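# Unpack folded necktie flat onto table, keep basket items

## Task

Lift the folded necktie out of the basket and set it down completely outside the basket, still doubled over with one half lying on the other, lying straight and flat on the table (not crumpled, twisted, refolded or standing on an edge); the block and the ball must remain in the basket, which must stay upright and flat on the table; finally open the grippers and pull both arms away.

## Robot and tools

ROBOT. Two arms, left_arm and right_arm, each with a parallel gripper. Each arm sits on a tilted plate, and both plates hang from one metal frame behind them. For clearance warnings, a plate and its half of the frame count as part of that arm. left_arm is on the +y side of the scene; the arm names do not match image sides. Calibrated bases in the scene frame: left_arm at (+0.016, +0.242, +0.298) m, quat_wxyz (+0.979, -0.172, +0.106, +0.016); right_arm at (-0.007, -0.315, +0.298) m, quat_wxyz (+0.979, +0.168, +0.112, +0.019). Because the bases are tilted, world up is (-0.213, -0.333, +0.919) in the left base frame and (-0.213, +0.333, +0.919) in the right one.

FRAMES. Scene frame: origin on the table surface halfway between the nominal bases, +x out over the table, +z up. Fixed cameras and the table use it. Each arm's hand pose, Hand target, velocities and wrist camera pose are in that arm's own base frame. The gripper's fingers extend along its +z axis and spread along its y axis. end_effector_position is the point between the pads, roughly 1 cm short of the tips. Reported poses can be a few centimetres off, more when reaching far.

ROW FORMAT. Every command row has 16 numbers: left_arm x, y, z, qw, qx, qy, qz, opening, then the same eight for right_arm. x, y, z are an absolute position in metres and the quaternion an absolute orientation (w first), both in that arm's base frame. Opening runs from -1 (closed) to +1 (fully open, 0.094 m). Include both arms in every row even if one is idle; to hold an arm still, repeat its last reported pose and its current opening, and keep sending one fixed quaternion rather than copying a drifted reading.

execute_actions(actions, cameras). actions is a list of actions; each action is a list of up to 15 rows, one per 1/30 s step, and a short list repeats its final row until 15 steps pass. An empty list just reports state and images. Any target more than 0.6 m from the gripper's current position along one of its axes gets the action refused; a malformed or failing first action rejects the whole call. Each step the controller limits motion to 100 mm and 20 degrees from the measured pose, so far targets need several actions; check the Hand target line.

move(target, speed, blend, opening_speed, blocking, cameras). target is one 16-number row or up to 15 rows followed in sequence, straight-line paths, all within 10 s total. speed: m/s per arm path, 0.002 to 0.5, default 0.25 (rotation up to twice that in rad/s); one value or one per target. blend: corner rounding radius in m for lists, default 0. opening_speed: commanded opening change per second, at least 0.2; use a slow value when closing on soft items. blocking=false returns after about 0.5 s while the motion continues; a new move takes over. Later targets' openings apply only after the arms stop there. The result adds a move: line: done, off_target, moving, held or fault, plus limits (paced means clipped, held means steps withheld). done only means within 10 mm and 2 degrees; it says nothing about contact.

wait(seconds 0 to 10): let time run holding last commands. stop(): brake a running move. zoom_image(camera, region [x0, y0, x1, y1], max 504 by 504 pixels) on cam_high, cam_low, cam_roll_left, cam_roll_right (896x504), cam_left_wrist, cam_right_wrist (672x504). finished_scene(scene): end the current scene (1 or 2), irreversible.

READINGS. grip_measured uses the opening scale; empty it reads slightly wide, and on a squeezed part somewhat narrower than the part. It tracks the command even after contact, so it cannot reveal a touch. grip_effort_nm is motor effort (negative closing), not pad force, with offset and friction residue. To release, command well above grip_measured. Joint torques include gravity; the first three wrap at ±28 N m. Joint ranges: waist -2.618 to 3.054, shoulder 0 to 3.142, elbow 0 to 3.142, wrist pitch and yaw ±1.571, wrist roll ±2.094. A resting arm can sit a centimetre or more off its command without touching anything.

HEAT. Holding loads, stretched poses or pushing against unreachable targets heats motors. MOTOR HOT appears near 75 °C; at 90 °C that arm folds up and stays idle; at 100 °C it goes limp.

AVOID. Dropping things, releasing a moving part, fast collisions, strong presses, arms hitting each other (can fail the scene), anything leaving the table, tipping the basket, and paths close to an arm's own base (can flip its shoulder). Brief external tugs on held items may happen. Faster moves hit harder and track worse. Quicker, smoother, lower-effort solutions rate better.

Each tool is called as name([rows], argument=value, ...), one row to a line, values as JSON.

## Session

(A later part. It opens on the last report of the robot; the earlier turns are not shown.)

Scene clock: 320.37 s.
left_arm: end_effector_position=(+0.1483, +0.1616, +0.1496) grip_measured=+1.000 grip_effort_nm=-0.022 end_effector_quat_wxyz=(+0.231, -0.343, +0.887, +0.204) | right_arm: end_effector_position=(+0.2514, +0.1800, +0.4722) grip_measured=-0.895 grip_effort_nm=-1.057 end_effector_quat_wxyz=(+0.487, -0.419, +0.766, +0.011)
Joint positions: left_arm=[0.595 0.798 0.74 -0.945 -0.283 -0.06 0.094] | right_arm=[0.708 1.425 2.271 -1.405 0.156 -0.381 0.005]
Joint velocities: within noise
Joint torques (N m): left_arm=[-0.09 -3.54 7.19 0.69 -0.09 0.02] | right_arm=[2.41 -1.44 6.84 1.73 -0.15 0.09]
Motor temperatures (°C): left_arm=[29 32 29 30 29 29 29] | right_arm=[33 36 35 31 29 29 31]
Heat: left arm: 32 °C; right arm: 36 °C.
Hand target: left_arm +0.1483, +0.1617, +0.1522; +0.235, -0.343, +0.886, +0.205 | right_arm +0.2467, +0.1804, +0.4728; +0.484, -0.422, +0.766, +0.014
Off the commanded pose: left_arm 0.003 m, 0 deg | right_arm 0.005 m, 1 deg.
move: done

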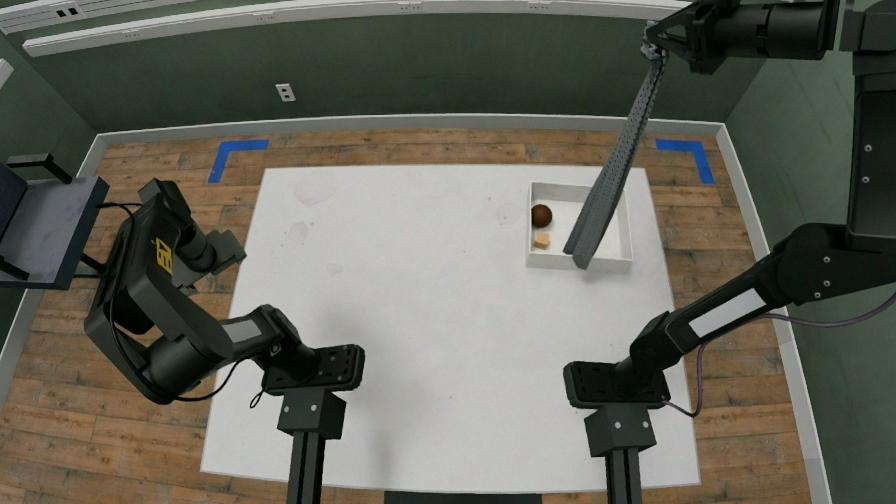

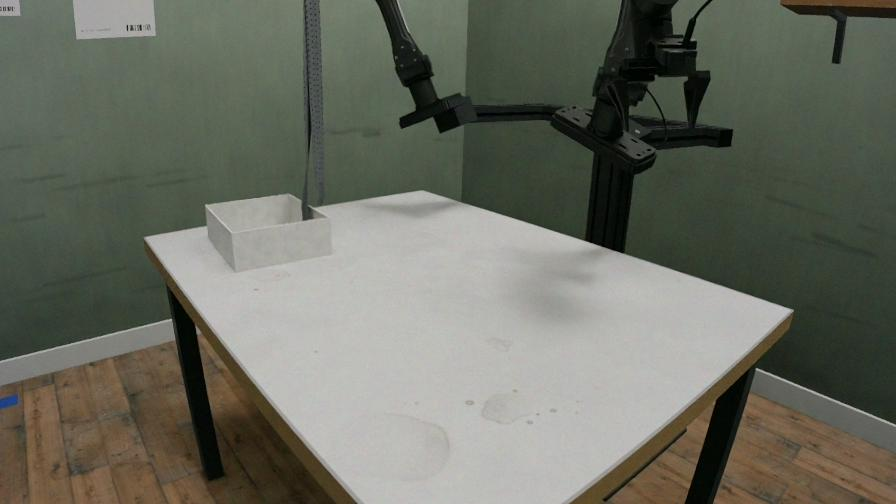

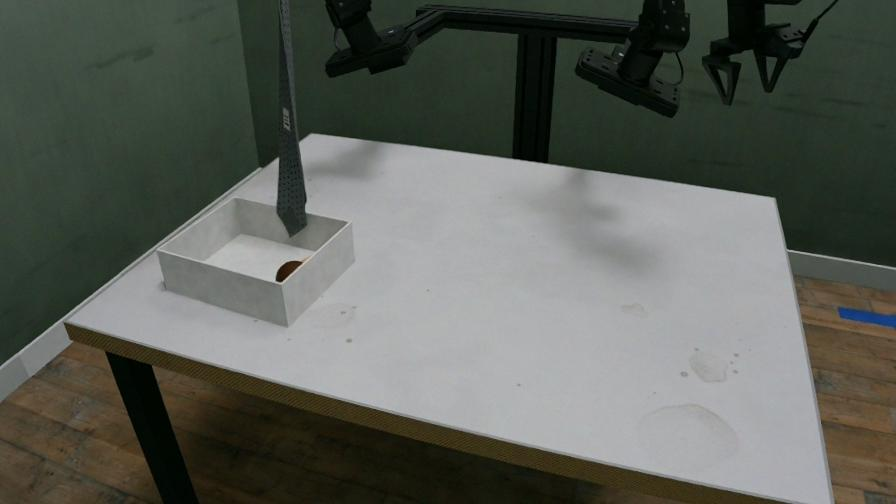

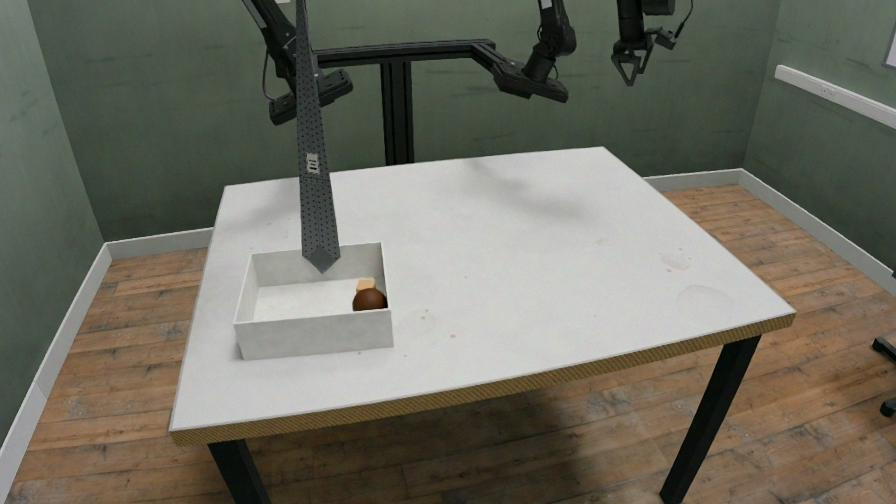

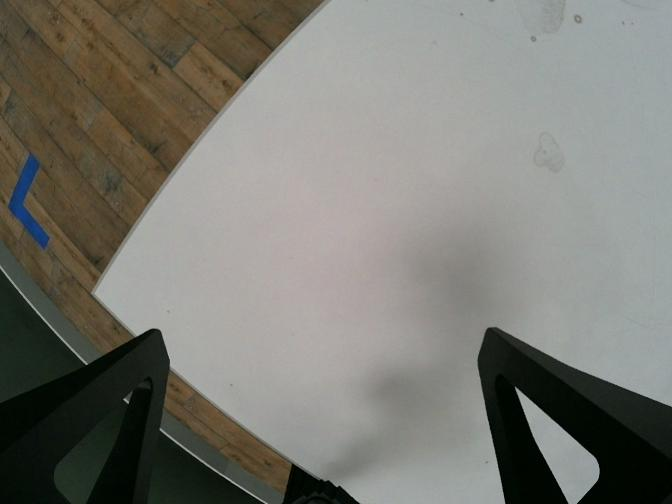

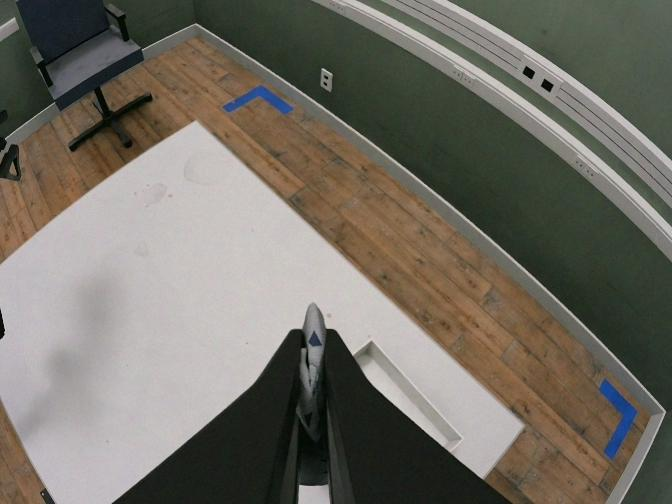

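move([
  [0.1483,0.1617,0.1522,0.235,-0.343,0.886,0.205,1.0,0.16,0.19,0.45,0.484,-0.4217,0.7666,0.0137,-1.0],
  [0.1483,0.1617,0.1522,0.235,-0.343,0.886,0.205,1.0,0.172,0.165,0.40,0.3189,-0.6873,0.6308,0.1683,-1.0],
], speed=[0.08,0.15])

Scene clock: 351.83 s.
left_arm: end_effector_position=(+0.1483, +0.1616, +0.1496) grip_measured=+1.000 grip_effort_nm=-0.017 end_effector_quat_wxyz=(+0.231, -0.343, +0.887, +0.204) | right_arm: end_effector_position=(+0.1818, +0.1662, +0.4032) grip_measured=-0.895 grip_effort_nm=-1.053 end_effector_quat_wxyz=(-0.408, +0.649, -0.631, -0.122)
Joint positions: left_arm=[0.595 0.798 0.74 -0.945 -0.283 -0.06 0.094] | right_arm=[0.352 1.221 1.914 -1.535 -0.544 -1.034 0.005]
Joint velocities: within noise
Joint torques (N m): left_arm=[-0.09 -3.55 7.21 0.71 -0.09 0.03] | right_arm=[0.43 -3.63 4.42 1.27 -0.78 -0.05]
Motor temperatures (°C): left_arm=[29 32 29 30 29 29 29] | right_arm=[33 35 33 34 29 29 32]
Heat: left arm: 32 °C; right arm: 35 °C.
Hand target: left_arm +0.1483, +0.1617, +0.1522; +0.235, -0.343, +0.886, +0.205 | right_arm +0.1722, +0.1656, +0.3997; -0.400, +0.650, -0.631, -0.137
Off the commanded pose: left_arm 0.003 m, 0 deg | right_arm 0.010 m, 12 deg.
joint sent to its limit (right arm) — joint 4 (wrist pitch), lower limit. The joint targets are off in orientation, not in position.
move: off_target (right_arm)

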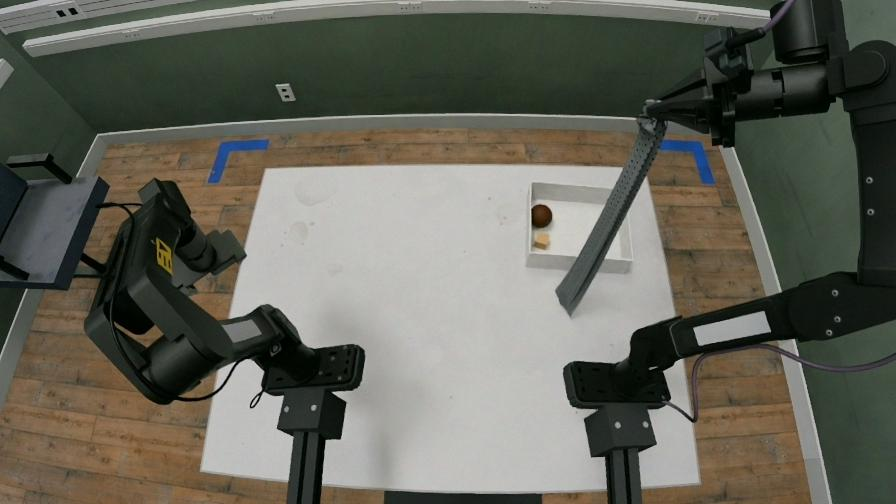

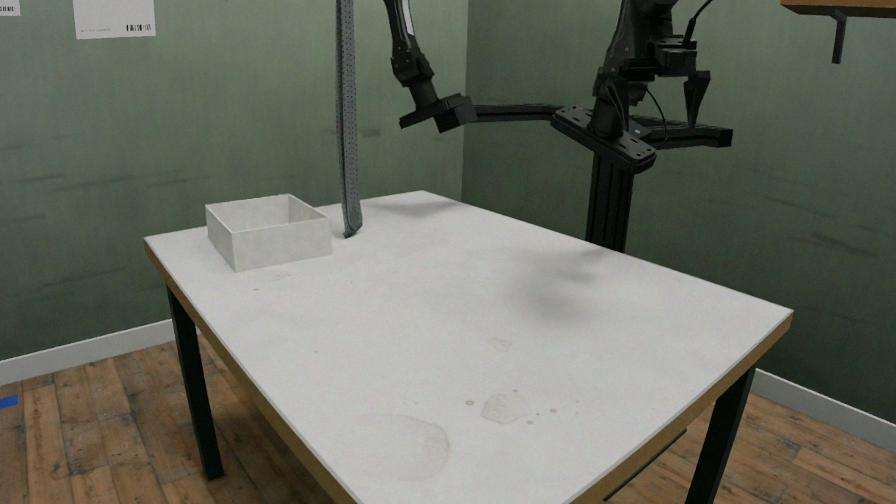

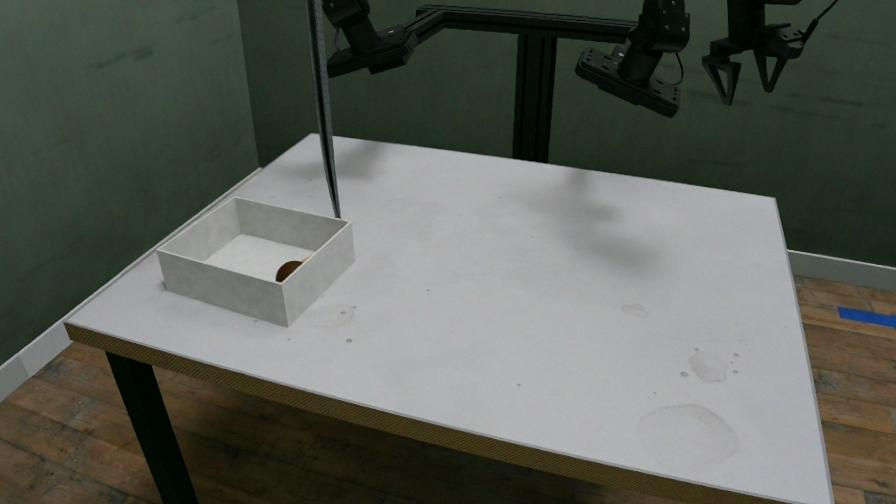

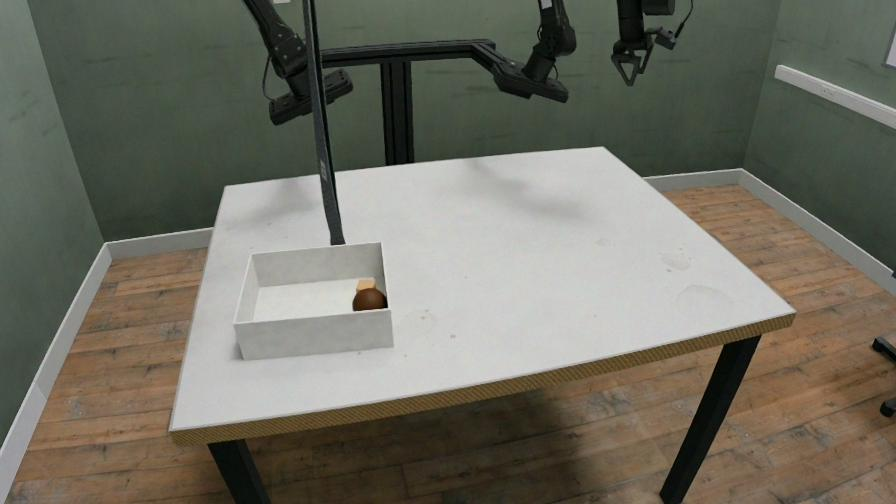

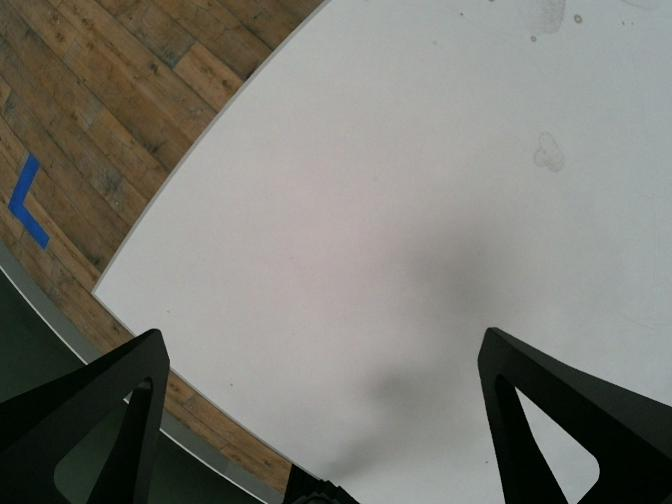

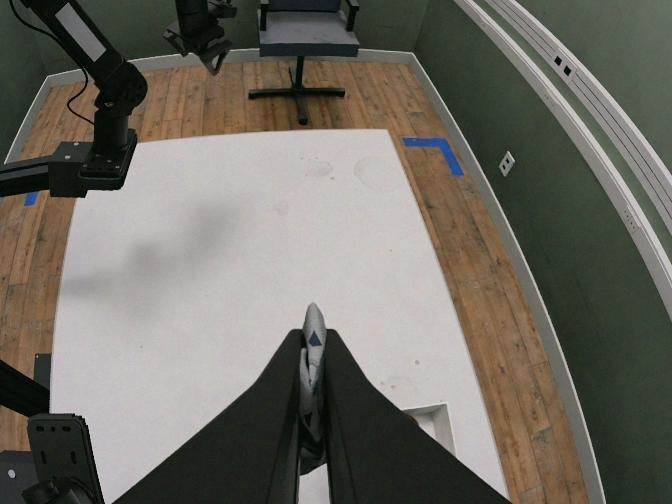

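zoom_image(camera="cam_low", region=[290, 0, 410, 250])

zoom_image(camera="cam_roll_right", region=[270, 50, 400, 260])

zoom_image(camera="cam_high", region=[530, 100, 690, 340])

Scaled by 2.016.

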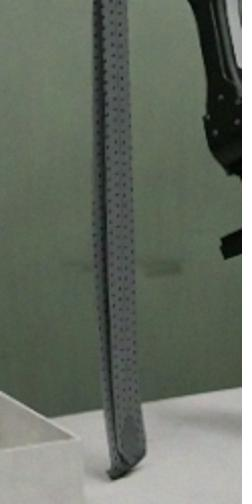

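Scaled by 2.400.

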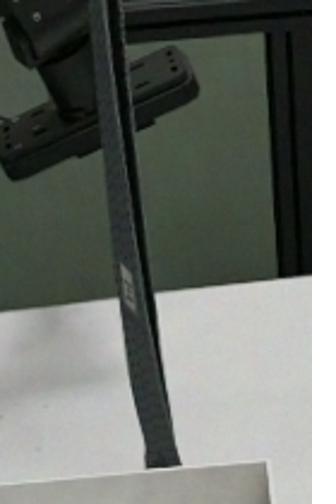

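Scaled by 2.100.

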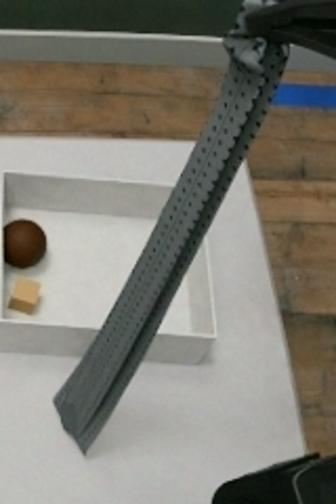

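move([
  [0.1483,0.1617,0.1522,0.235,-0.343,0.886,0.205,1.0,0.1852,0.1498,0.3392,0.3189,-0.6873,0.6308,0.1683,-1.0],
  [0.1483,0.1617,0.1522,0.235,-0.343,0.886,0.205,1.0,0.217,0.2485,0.2018,0.3189,-0.6873,0.6308,0.1683,-1.0],
], speed=0.12, blend=0.02)

zoom_image(camera="cam_high", region=[480, 100, 690, 380])

zoom_image(camera="cam_low", region=[290, 0, 450, 250])

Scene clock: 372.40 s.
left_arm: end_effector_position=(+0.1483, +0.1616, +0.1496) grip_measured=+1.000 grip_effort_nm=-0.017 end_effector_quat_wxyz=(+0.231, -0.343, +0.887, +0.204) | right_arm: end_effector_position=(+0.2209, +0.2451, +0.2084) grip_measured=-0.895 grip_effort_nm=-1.057 end_effector_quat_wxyz=(-0.325, +0.685, -0.631, -0.163)
Joint positions: left_arm=[0.595 0.798 0.74 -0.945 -0.283 -0.06 0.094] | right_arm=[0.599 1.248 1.119 -0.824 -0.446 -0.909 0.005]
Joint velocities: within noise
Joint torques (N m): left_arm=[-0.08 -3.54 7.16 0.7 -0.09 0.02] | right_arm=[2.86 -3.08 6.5 1.63 -0.49 0.11]
Motor temperatures (°C): left_arm=[29 32 29 30 29 29 29] | right_arm=[32 34 33 33 29 29 32]
Heat: left arm: 32 °C; right arm: 34 °C.
Hand target: left_arm +0.1483, +0.1617, +0.1522; +0.235, -0.343, +0.886, +0.205 | right_arm +0.2170, +0.2484, +0.2019; -0.319, +0.687, -0.631, -0.168
Off the commanded pose: left_arm 0.003 m, 0 deg | right_arm 0.008 m, 1 deg.
move: done

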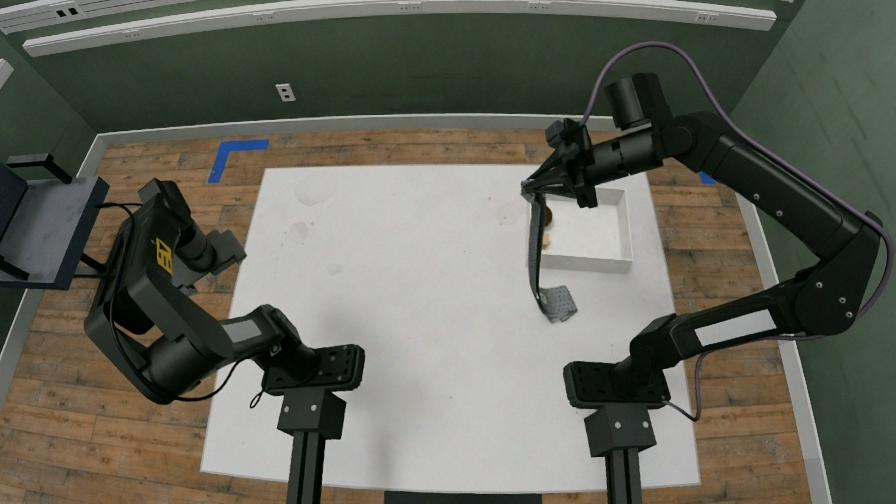

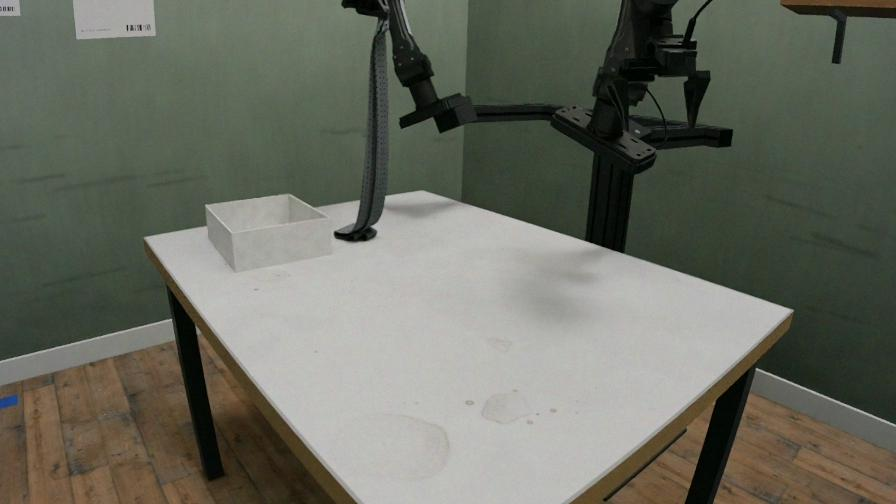

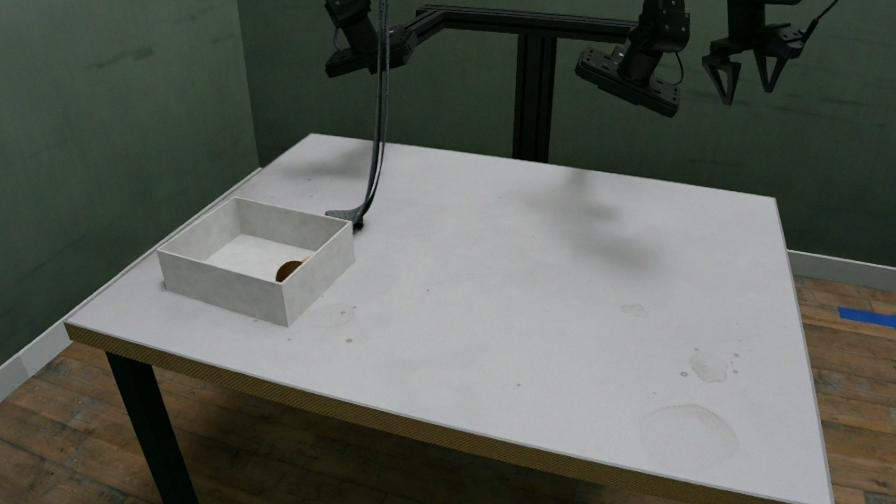

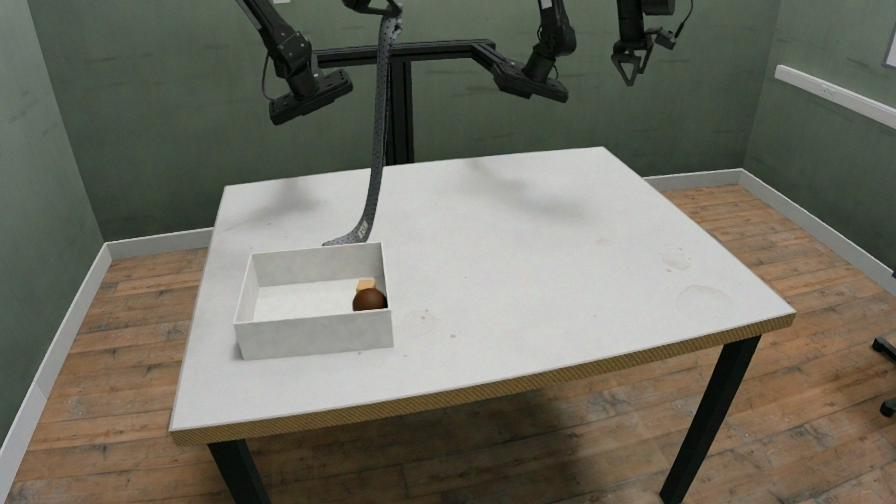

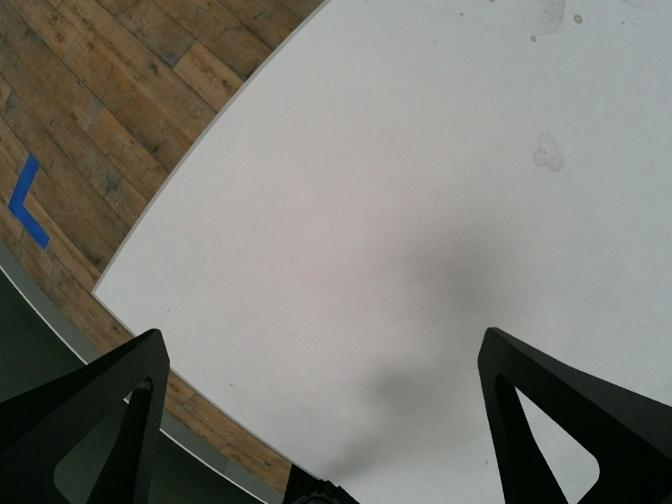

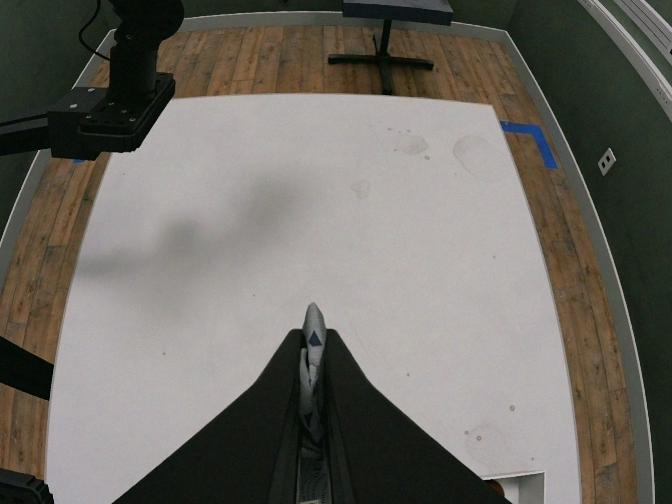

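Scaled by 1.800.

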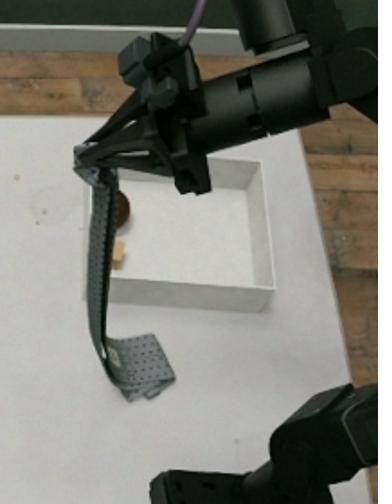

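Scaled by 2.016.

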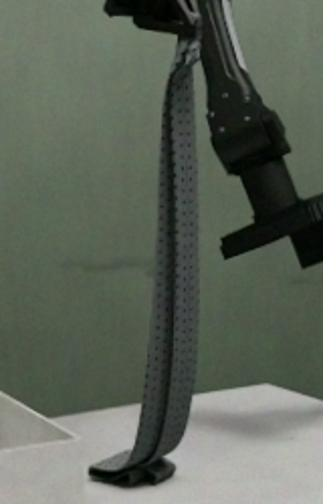

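move([
  [0.1483,0.1617,0.1522,0.235,-0.343,0.886,0.205,1.0,0.2523,0.3400,0.0494,0.3189,-0.6873,0.6308,0.1683,-1.0],
  [0.1483,0.1617,0.1522,0.235,-0.343,0.886,0.205,1.0,0.2939,0.4100,-0.1306,0.3189,-0.6873,0.6308,0.1683,-1.0],
], speed=0.12, blend=0.02)

zoom_image(camera="cam_high", region=[400, 200, 610, 380])

zoom_image(camera="cam_low", region=[310, 100, 520, 280])

zoom_image(camera="cam_roll_left", region=[300, 100, 520, 260])

Scene clock: 393.27 s.
left_arm: end_effector_position=(+0.1483, +0.1616, +0.1496) grip_measured=+1.000 grip_effort_nm=-0.017 end_effector_quat_wxyz=(+0.231, -0.343, +0.887, +0.204) | right_arm: end_effector_position=(+0.2988, +0.4012, -0.1249) grip_measured=-0.895 grip_effort_nm=-1.053 end_effector_quat_wxyz=(-0.319, +0.684, -0.635, -0.165)
Joint positions: left_arm=[0.595 0.798 0.74 -0.945 -0.283 -0.06 0.094] | right_arm=[0.818 2.467 1.157 0.413 -0.315 -0.715 0.005]
Joint velocities: within noise
Joint torques (N m): left_arm=[-0.12 -3.52 7.19 0.71 -0.09 0.02] | right_arm=[5.87 -8.25 7.54 1.79 -0.37 0.09]
Motor temperatures (°C): left_arm=[29 32 29 30 29 29 29] | right_arm=[33 34 34 34 29 29 32]
Heat: left arm: 32 °C; right arm: 34 °C.
Hand target: left_arm +0.1483, +0.1617, +0.1522; +0.235, -0.343, +0.886, +0.205 | right_arm +0.2937, +0.4096, -0.1303; -0.319, +0.687, -0.631, -0.168
Off the commanded pose: left_arm 0.003 m, 0 deg | right_arm 0.012 m, 1 deg.
move: off_target (right_arm)

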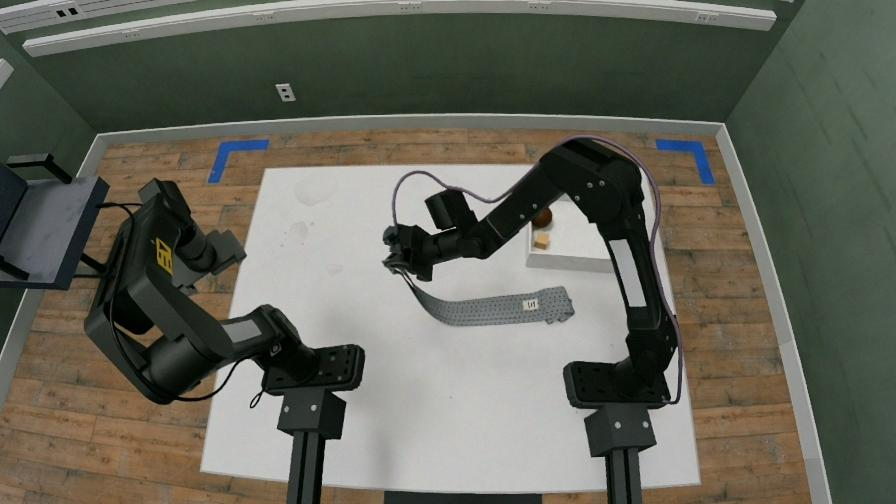

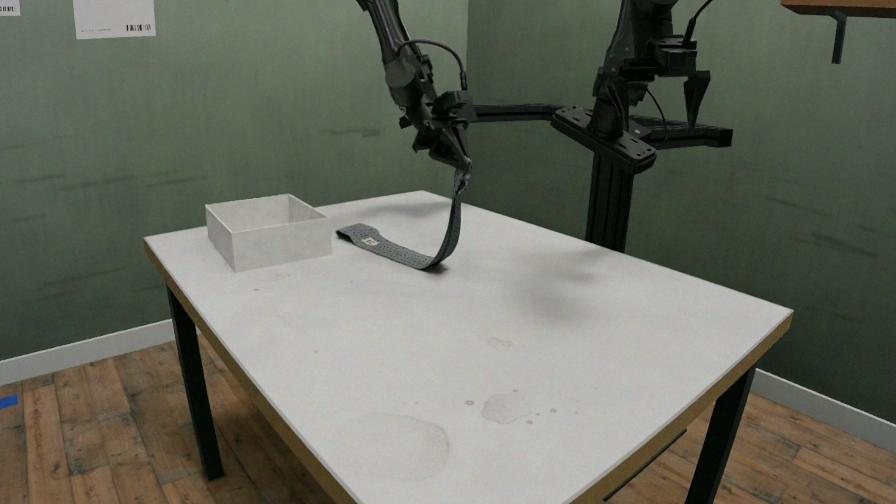

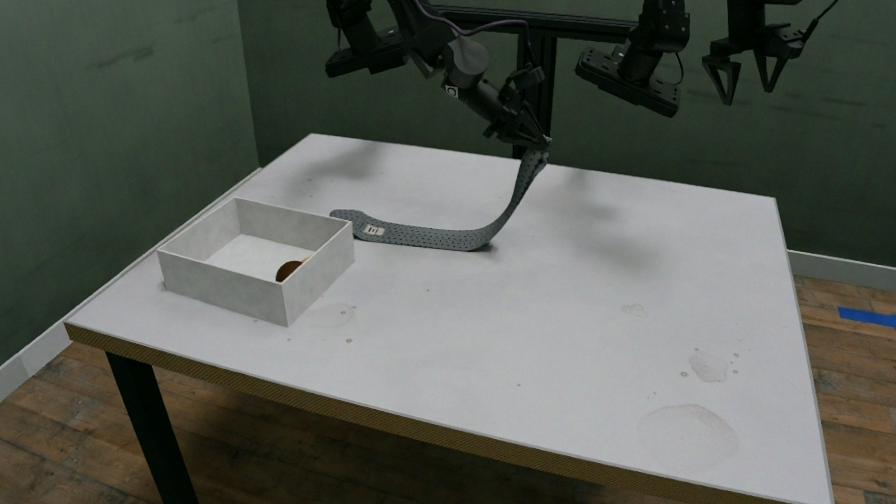

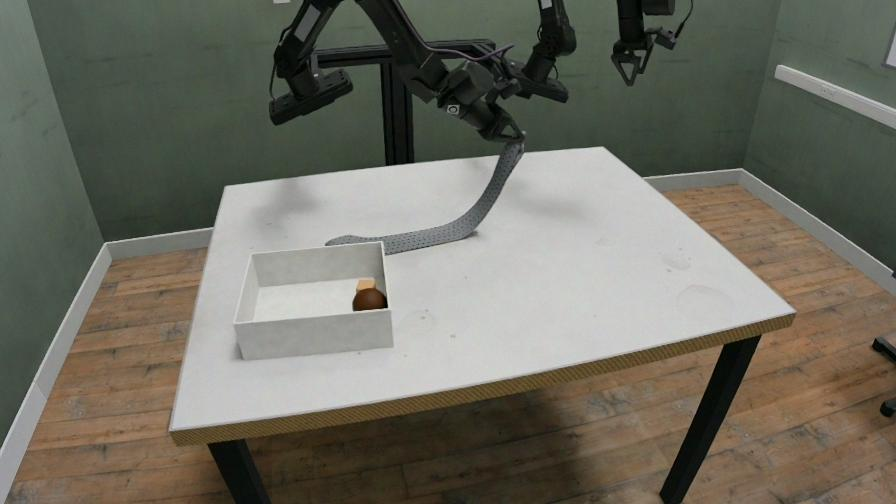

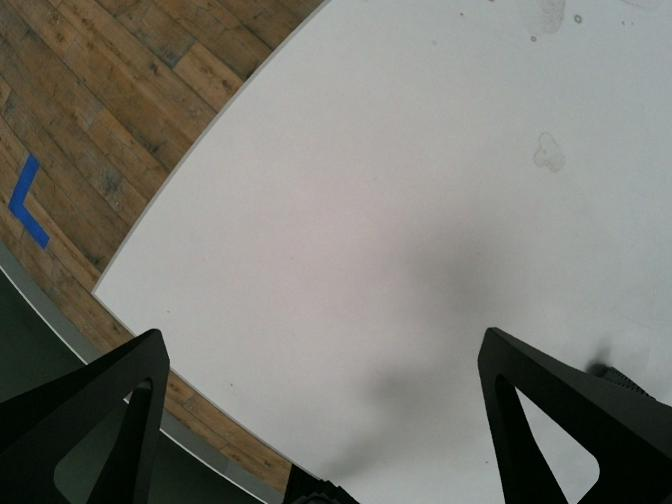

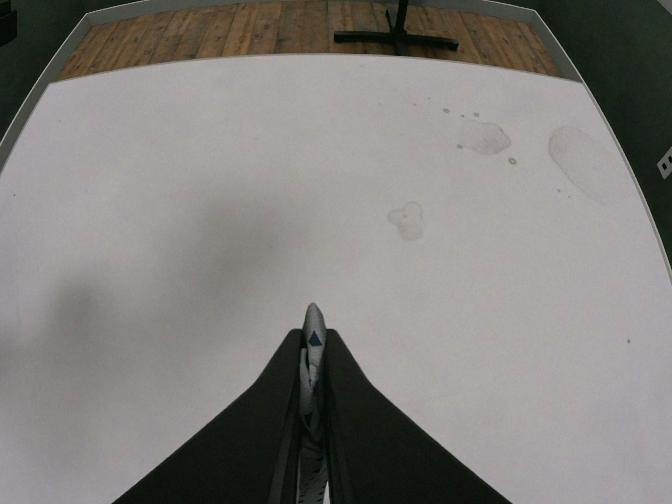

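Scaled by 2.400.

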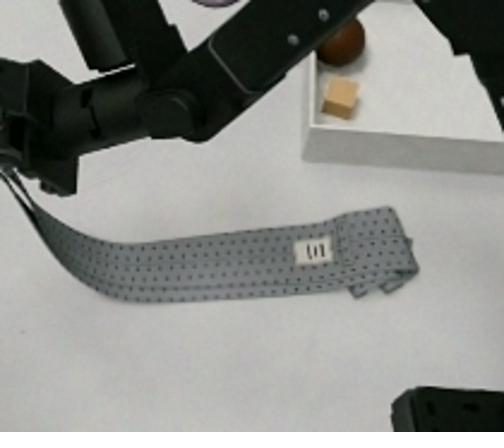

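Scaled by 2.400.

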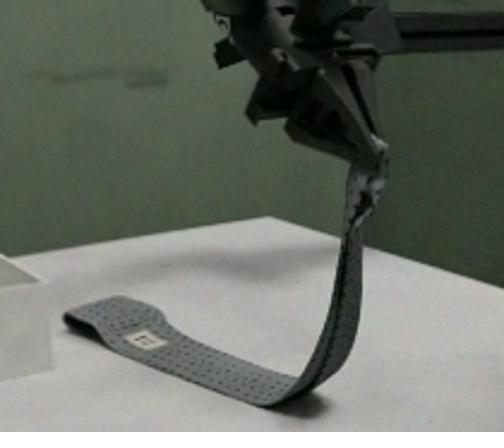

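Scaled by 2.291.

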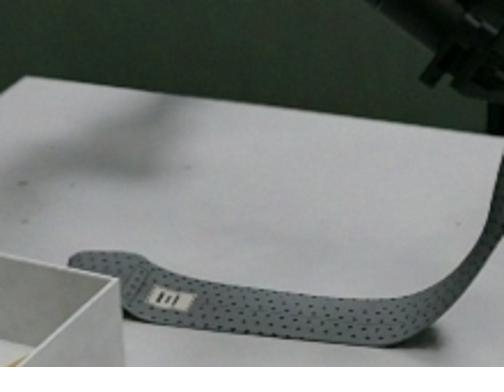

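execute_actions(actions=[])

Scene clock: 421.97 s.
left_arm: end_effector_position=(+0.1483, +0.1616, +0.1496) grip_measured=+1.000 grip_effort_nm=-0.007 end_effector_quat_wxyz=(+0.231, -0.343, +0.887, +0.204) | right_arm: end_effector_position=(+0.2989, +0.4012, -0.1248) grip_measured=-0.895 grip_effort_nm=-1.053 end_effector_quat_wxyz=(-0.319, +0.684, -0.635, -0.165)
Joint positions: left_arm=[0.595 0.798 0.74 -0.945 -0.283 -0.06 0.094] | right_arm=[0.818 2.467 1.157 0.414 -0.315 -0.715 0.005]
Joint velocities: within noise
Joint torques (N m): left_arm=[-0.12 -3.47 7.17 0.71 -0.1 0.03] | right_arm=[5.87 -8.25 7.53 1.79 -0.37 0.09]
Motor temperatures (°C): left_arm=[29 32 29 30 29 29 29] | right_arm=[33 35 34 36 29 29 32]
Heat: left arm: 32 °C; right arm: 36 °C.
Hand target: left_arm +0.1483, +0.1617, +0.1522; +0.235, -0.343, +0.886, +0.205 | right_arm +0.2937, +0.4096, -0.1303; -0.319, +0.687, -0.631, -0.168
Tool commands: left_gripper/opening=+1.0 right_gripper/opening=-1.0
Off the commanded pose: left_arm 0.003 m, 0 deg | right_arm 0.012 m, 1 deg.

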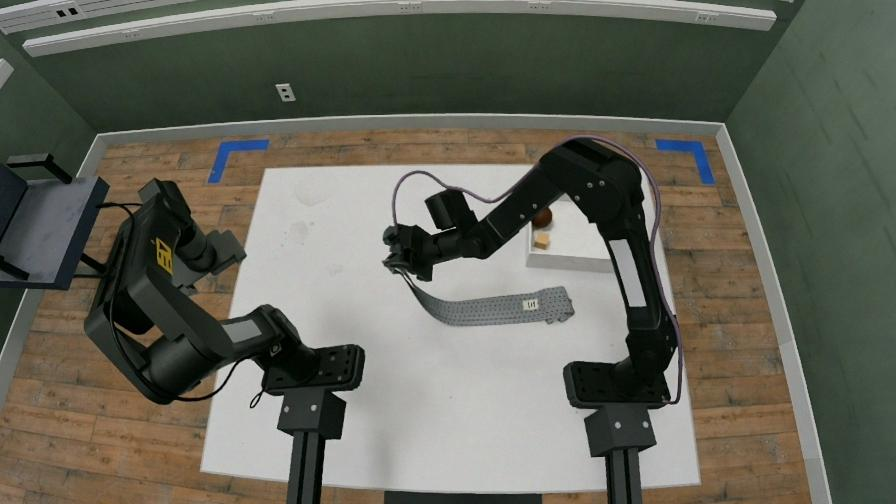

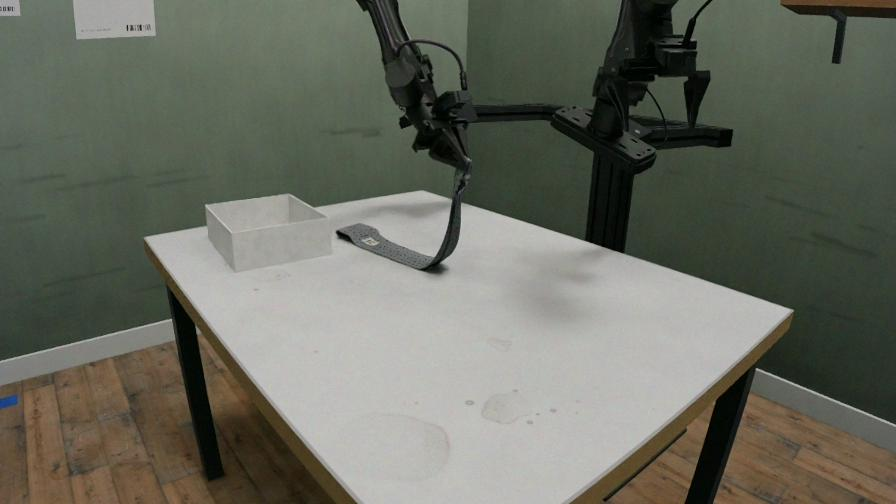

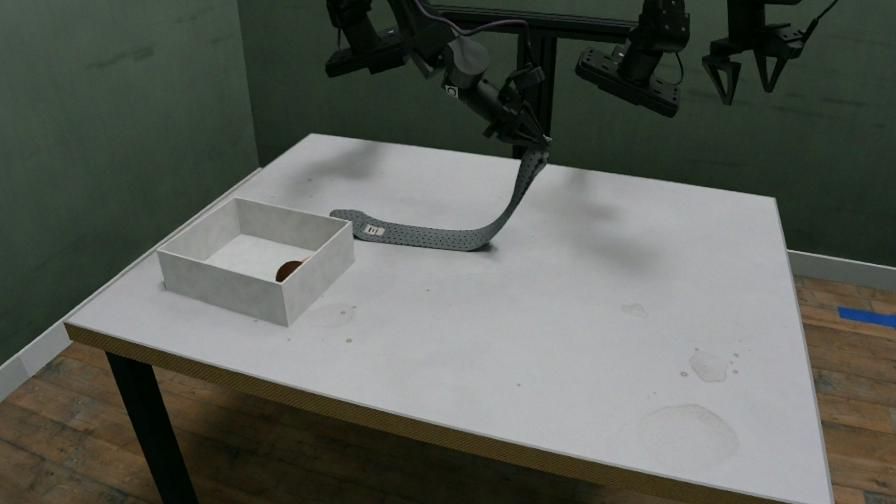

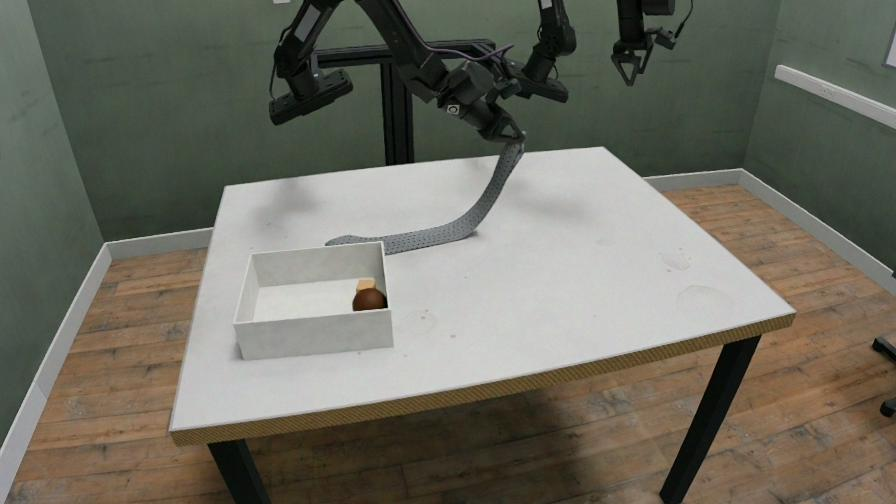

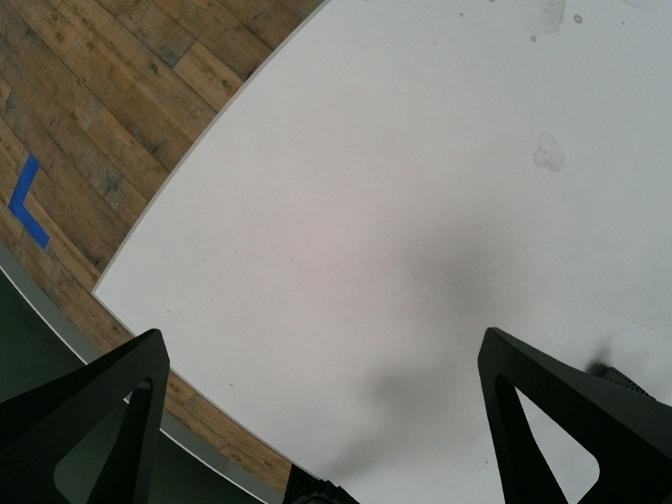

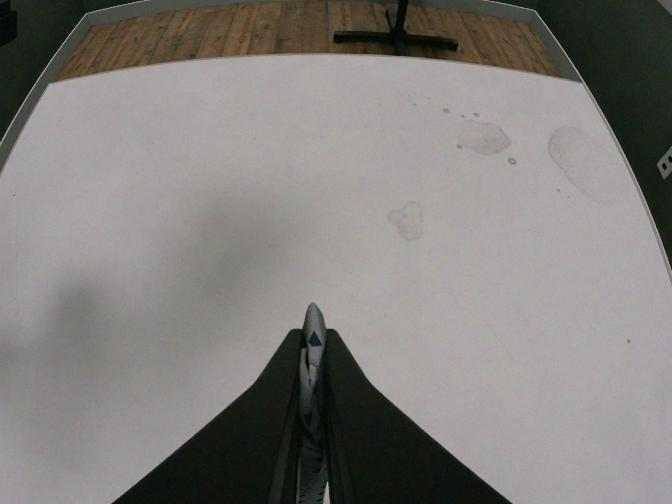

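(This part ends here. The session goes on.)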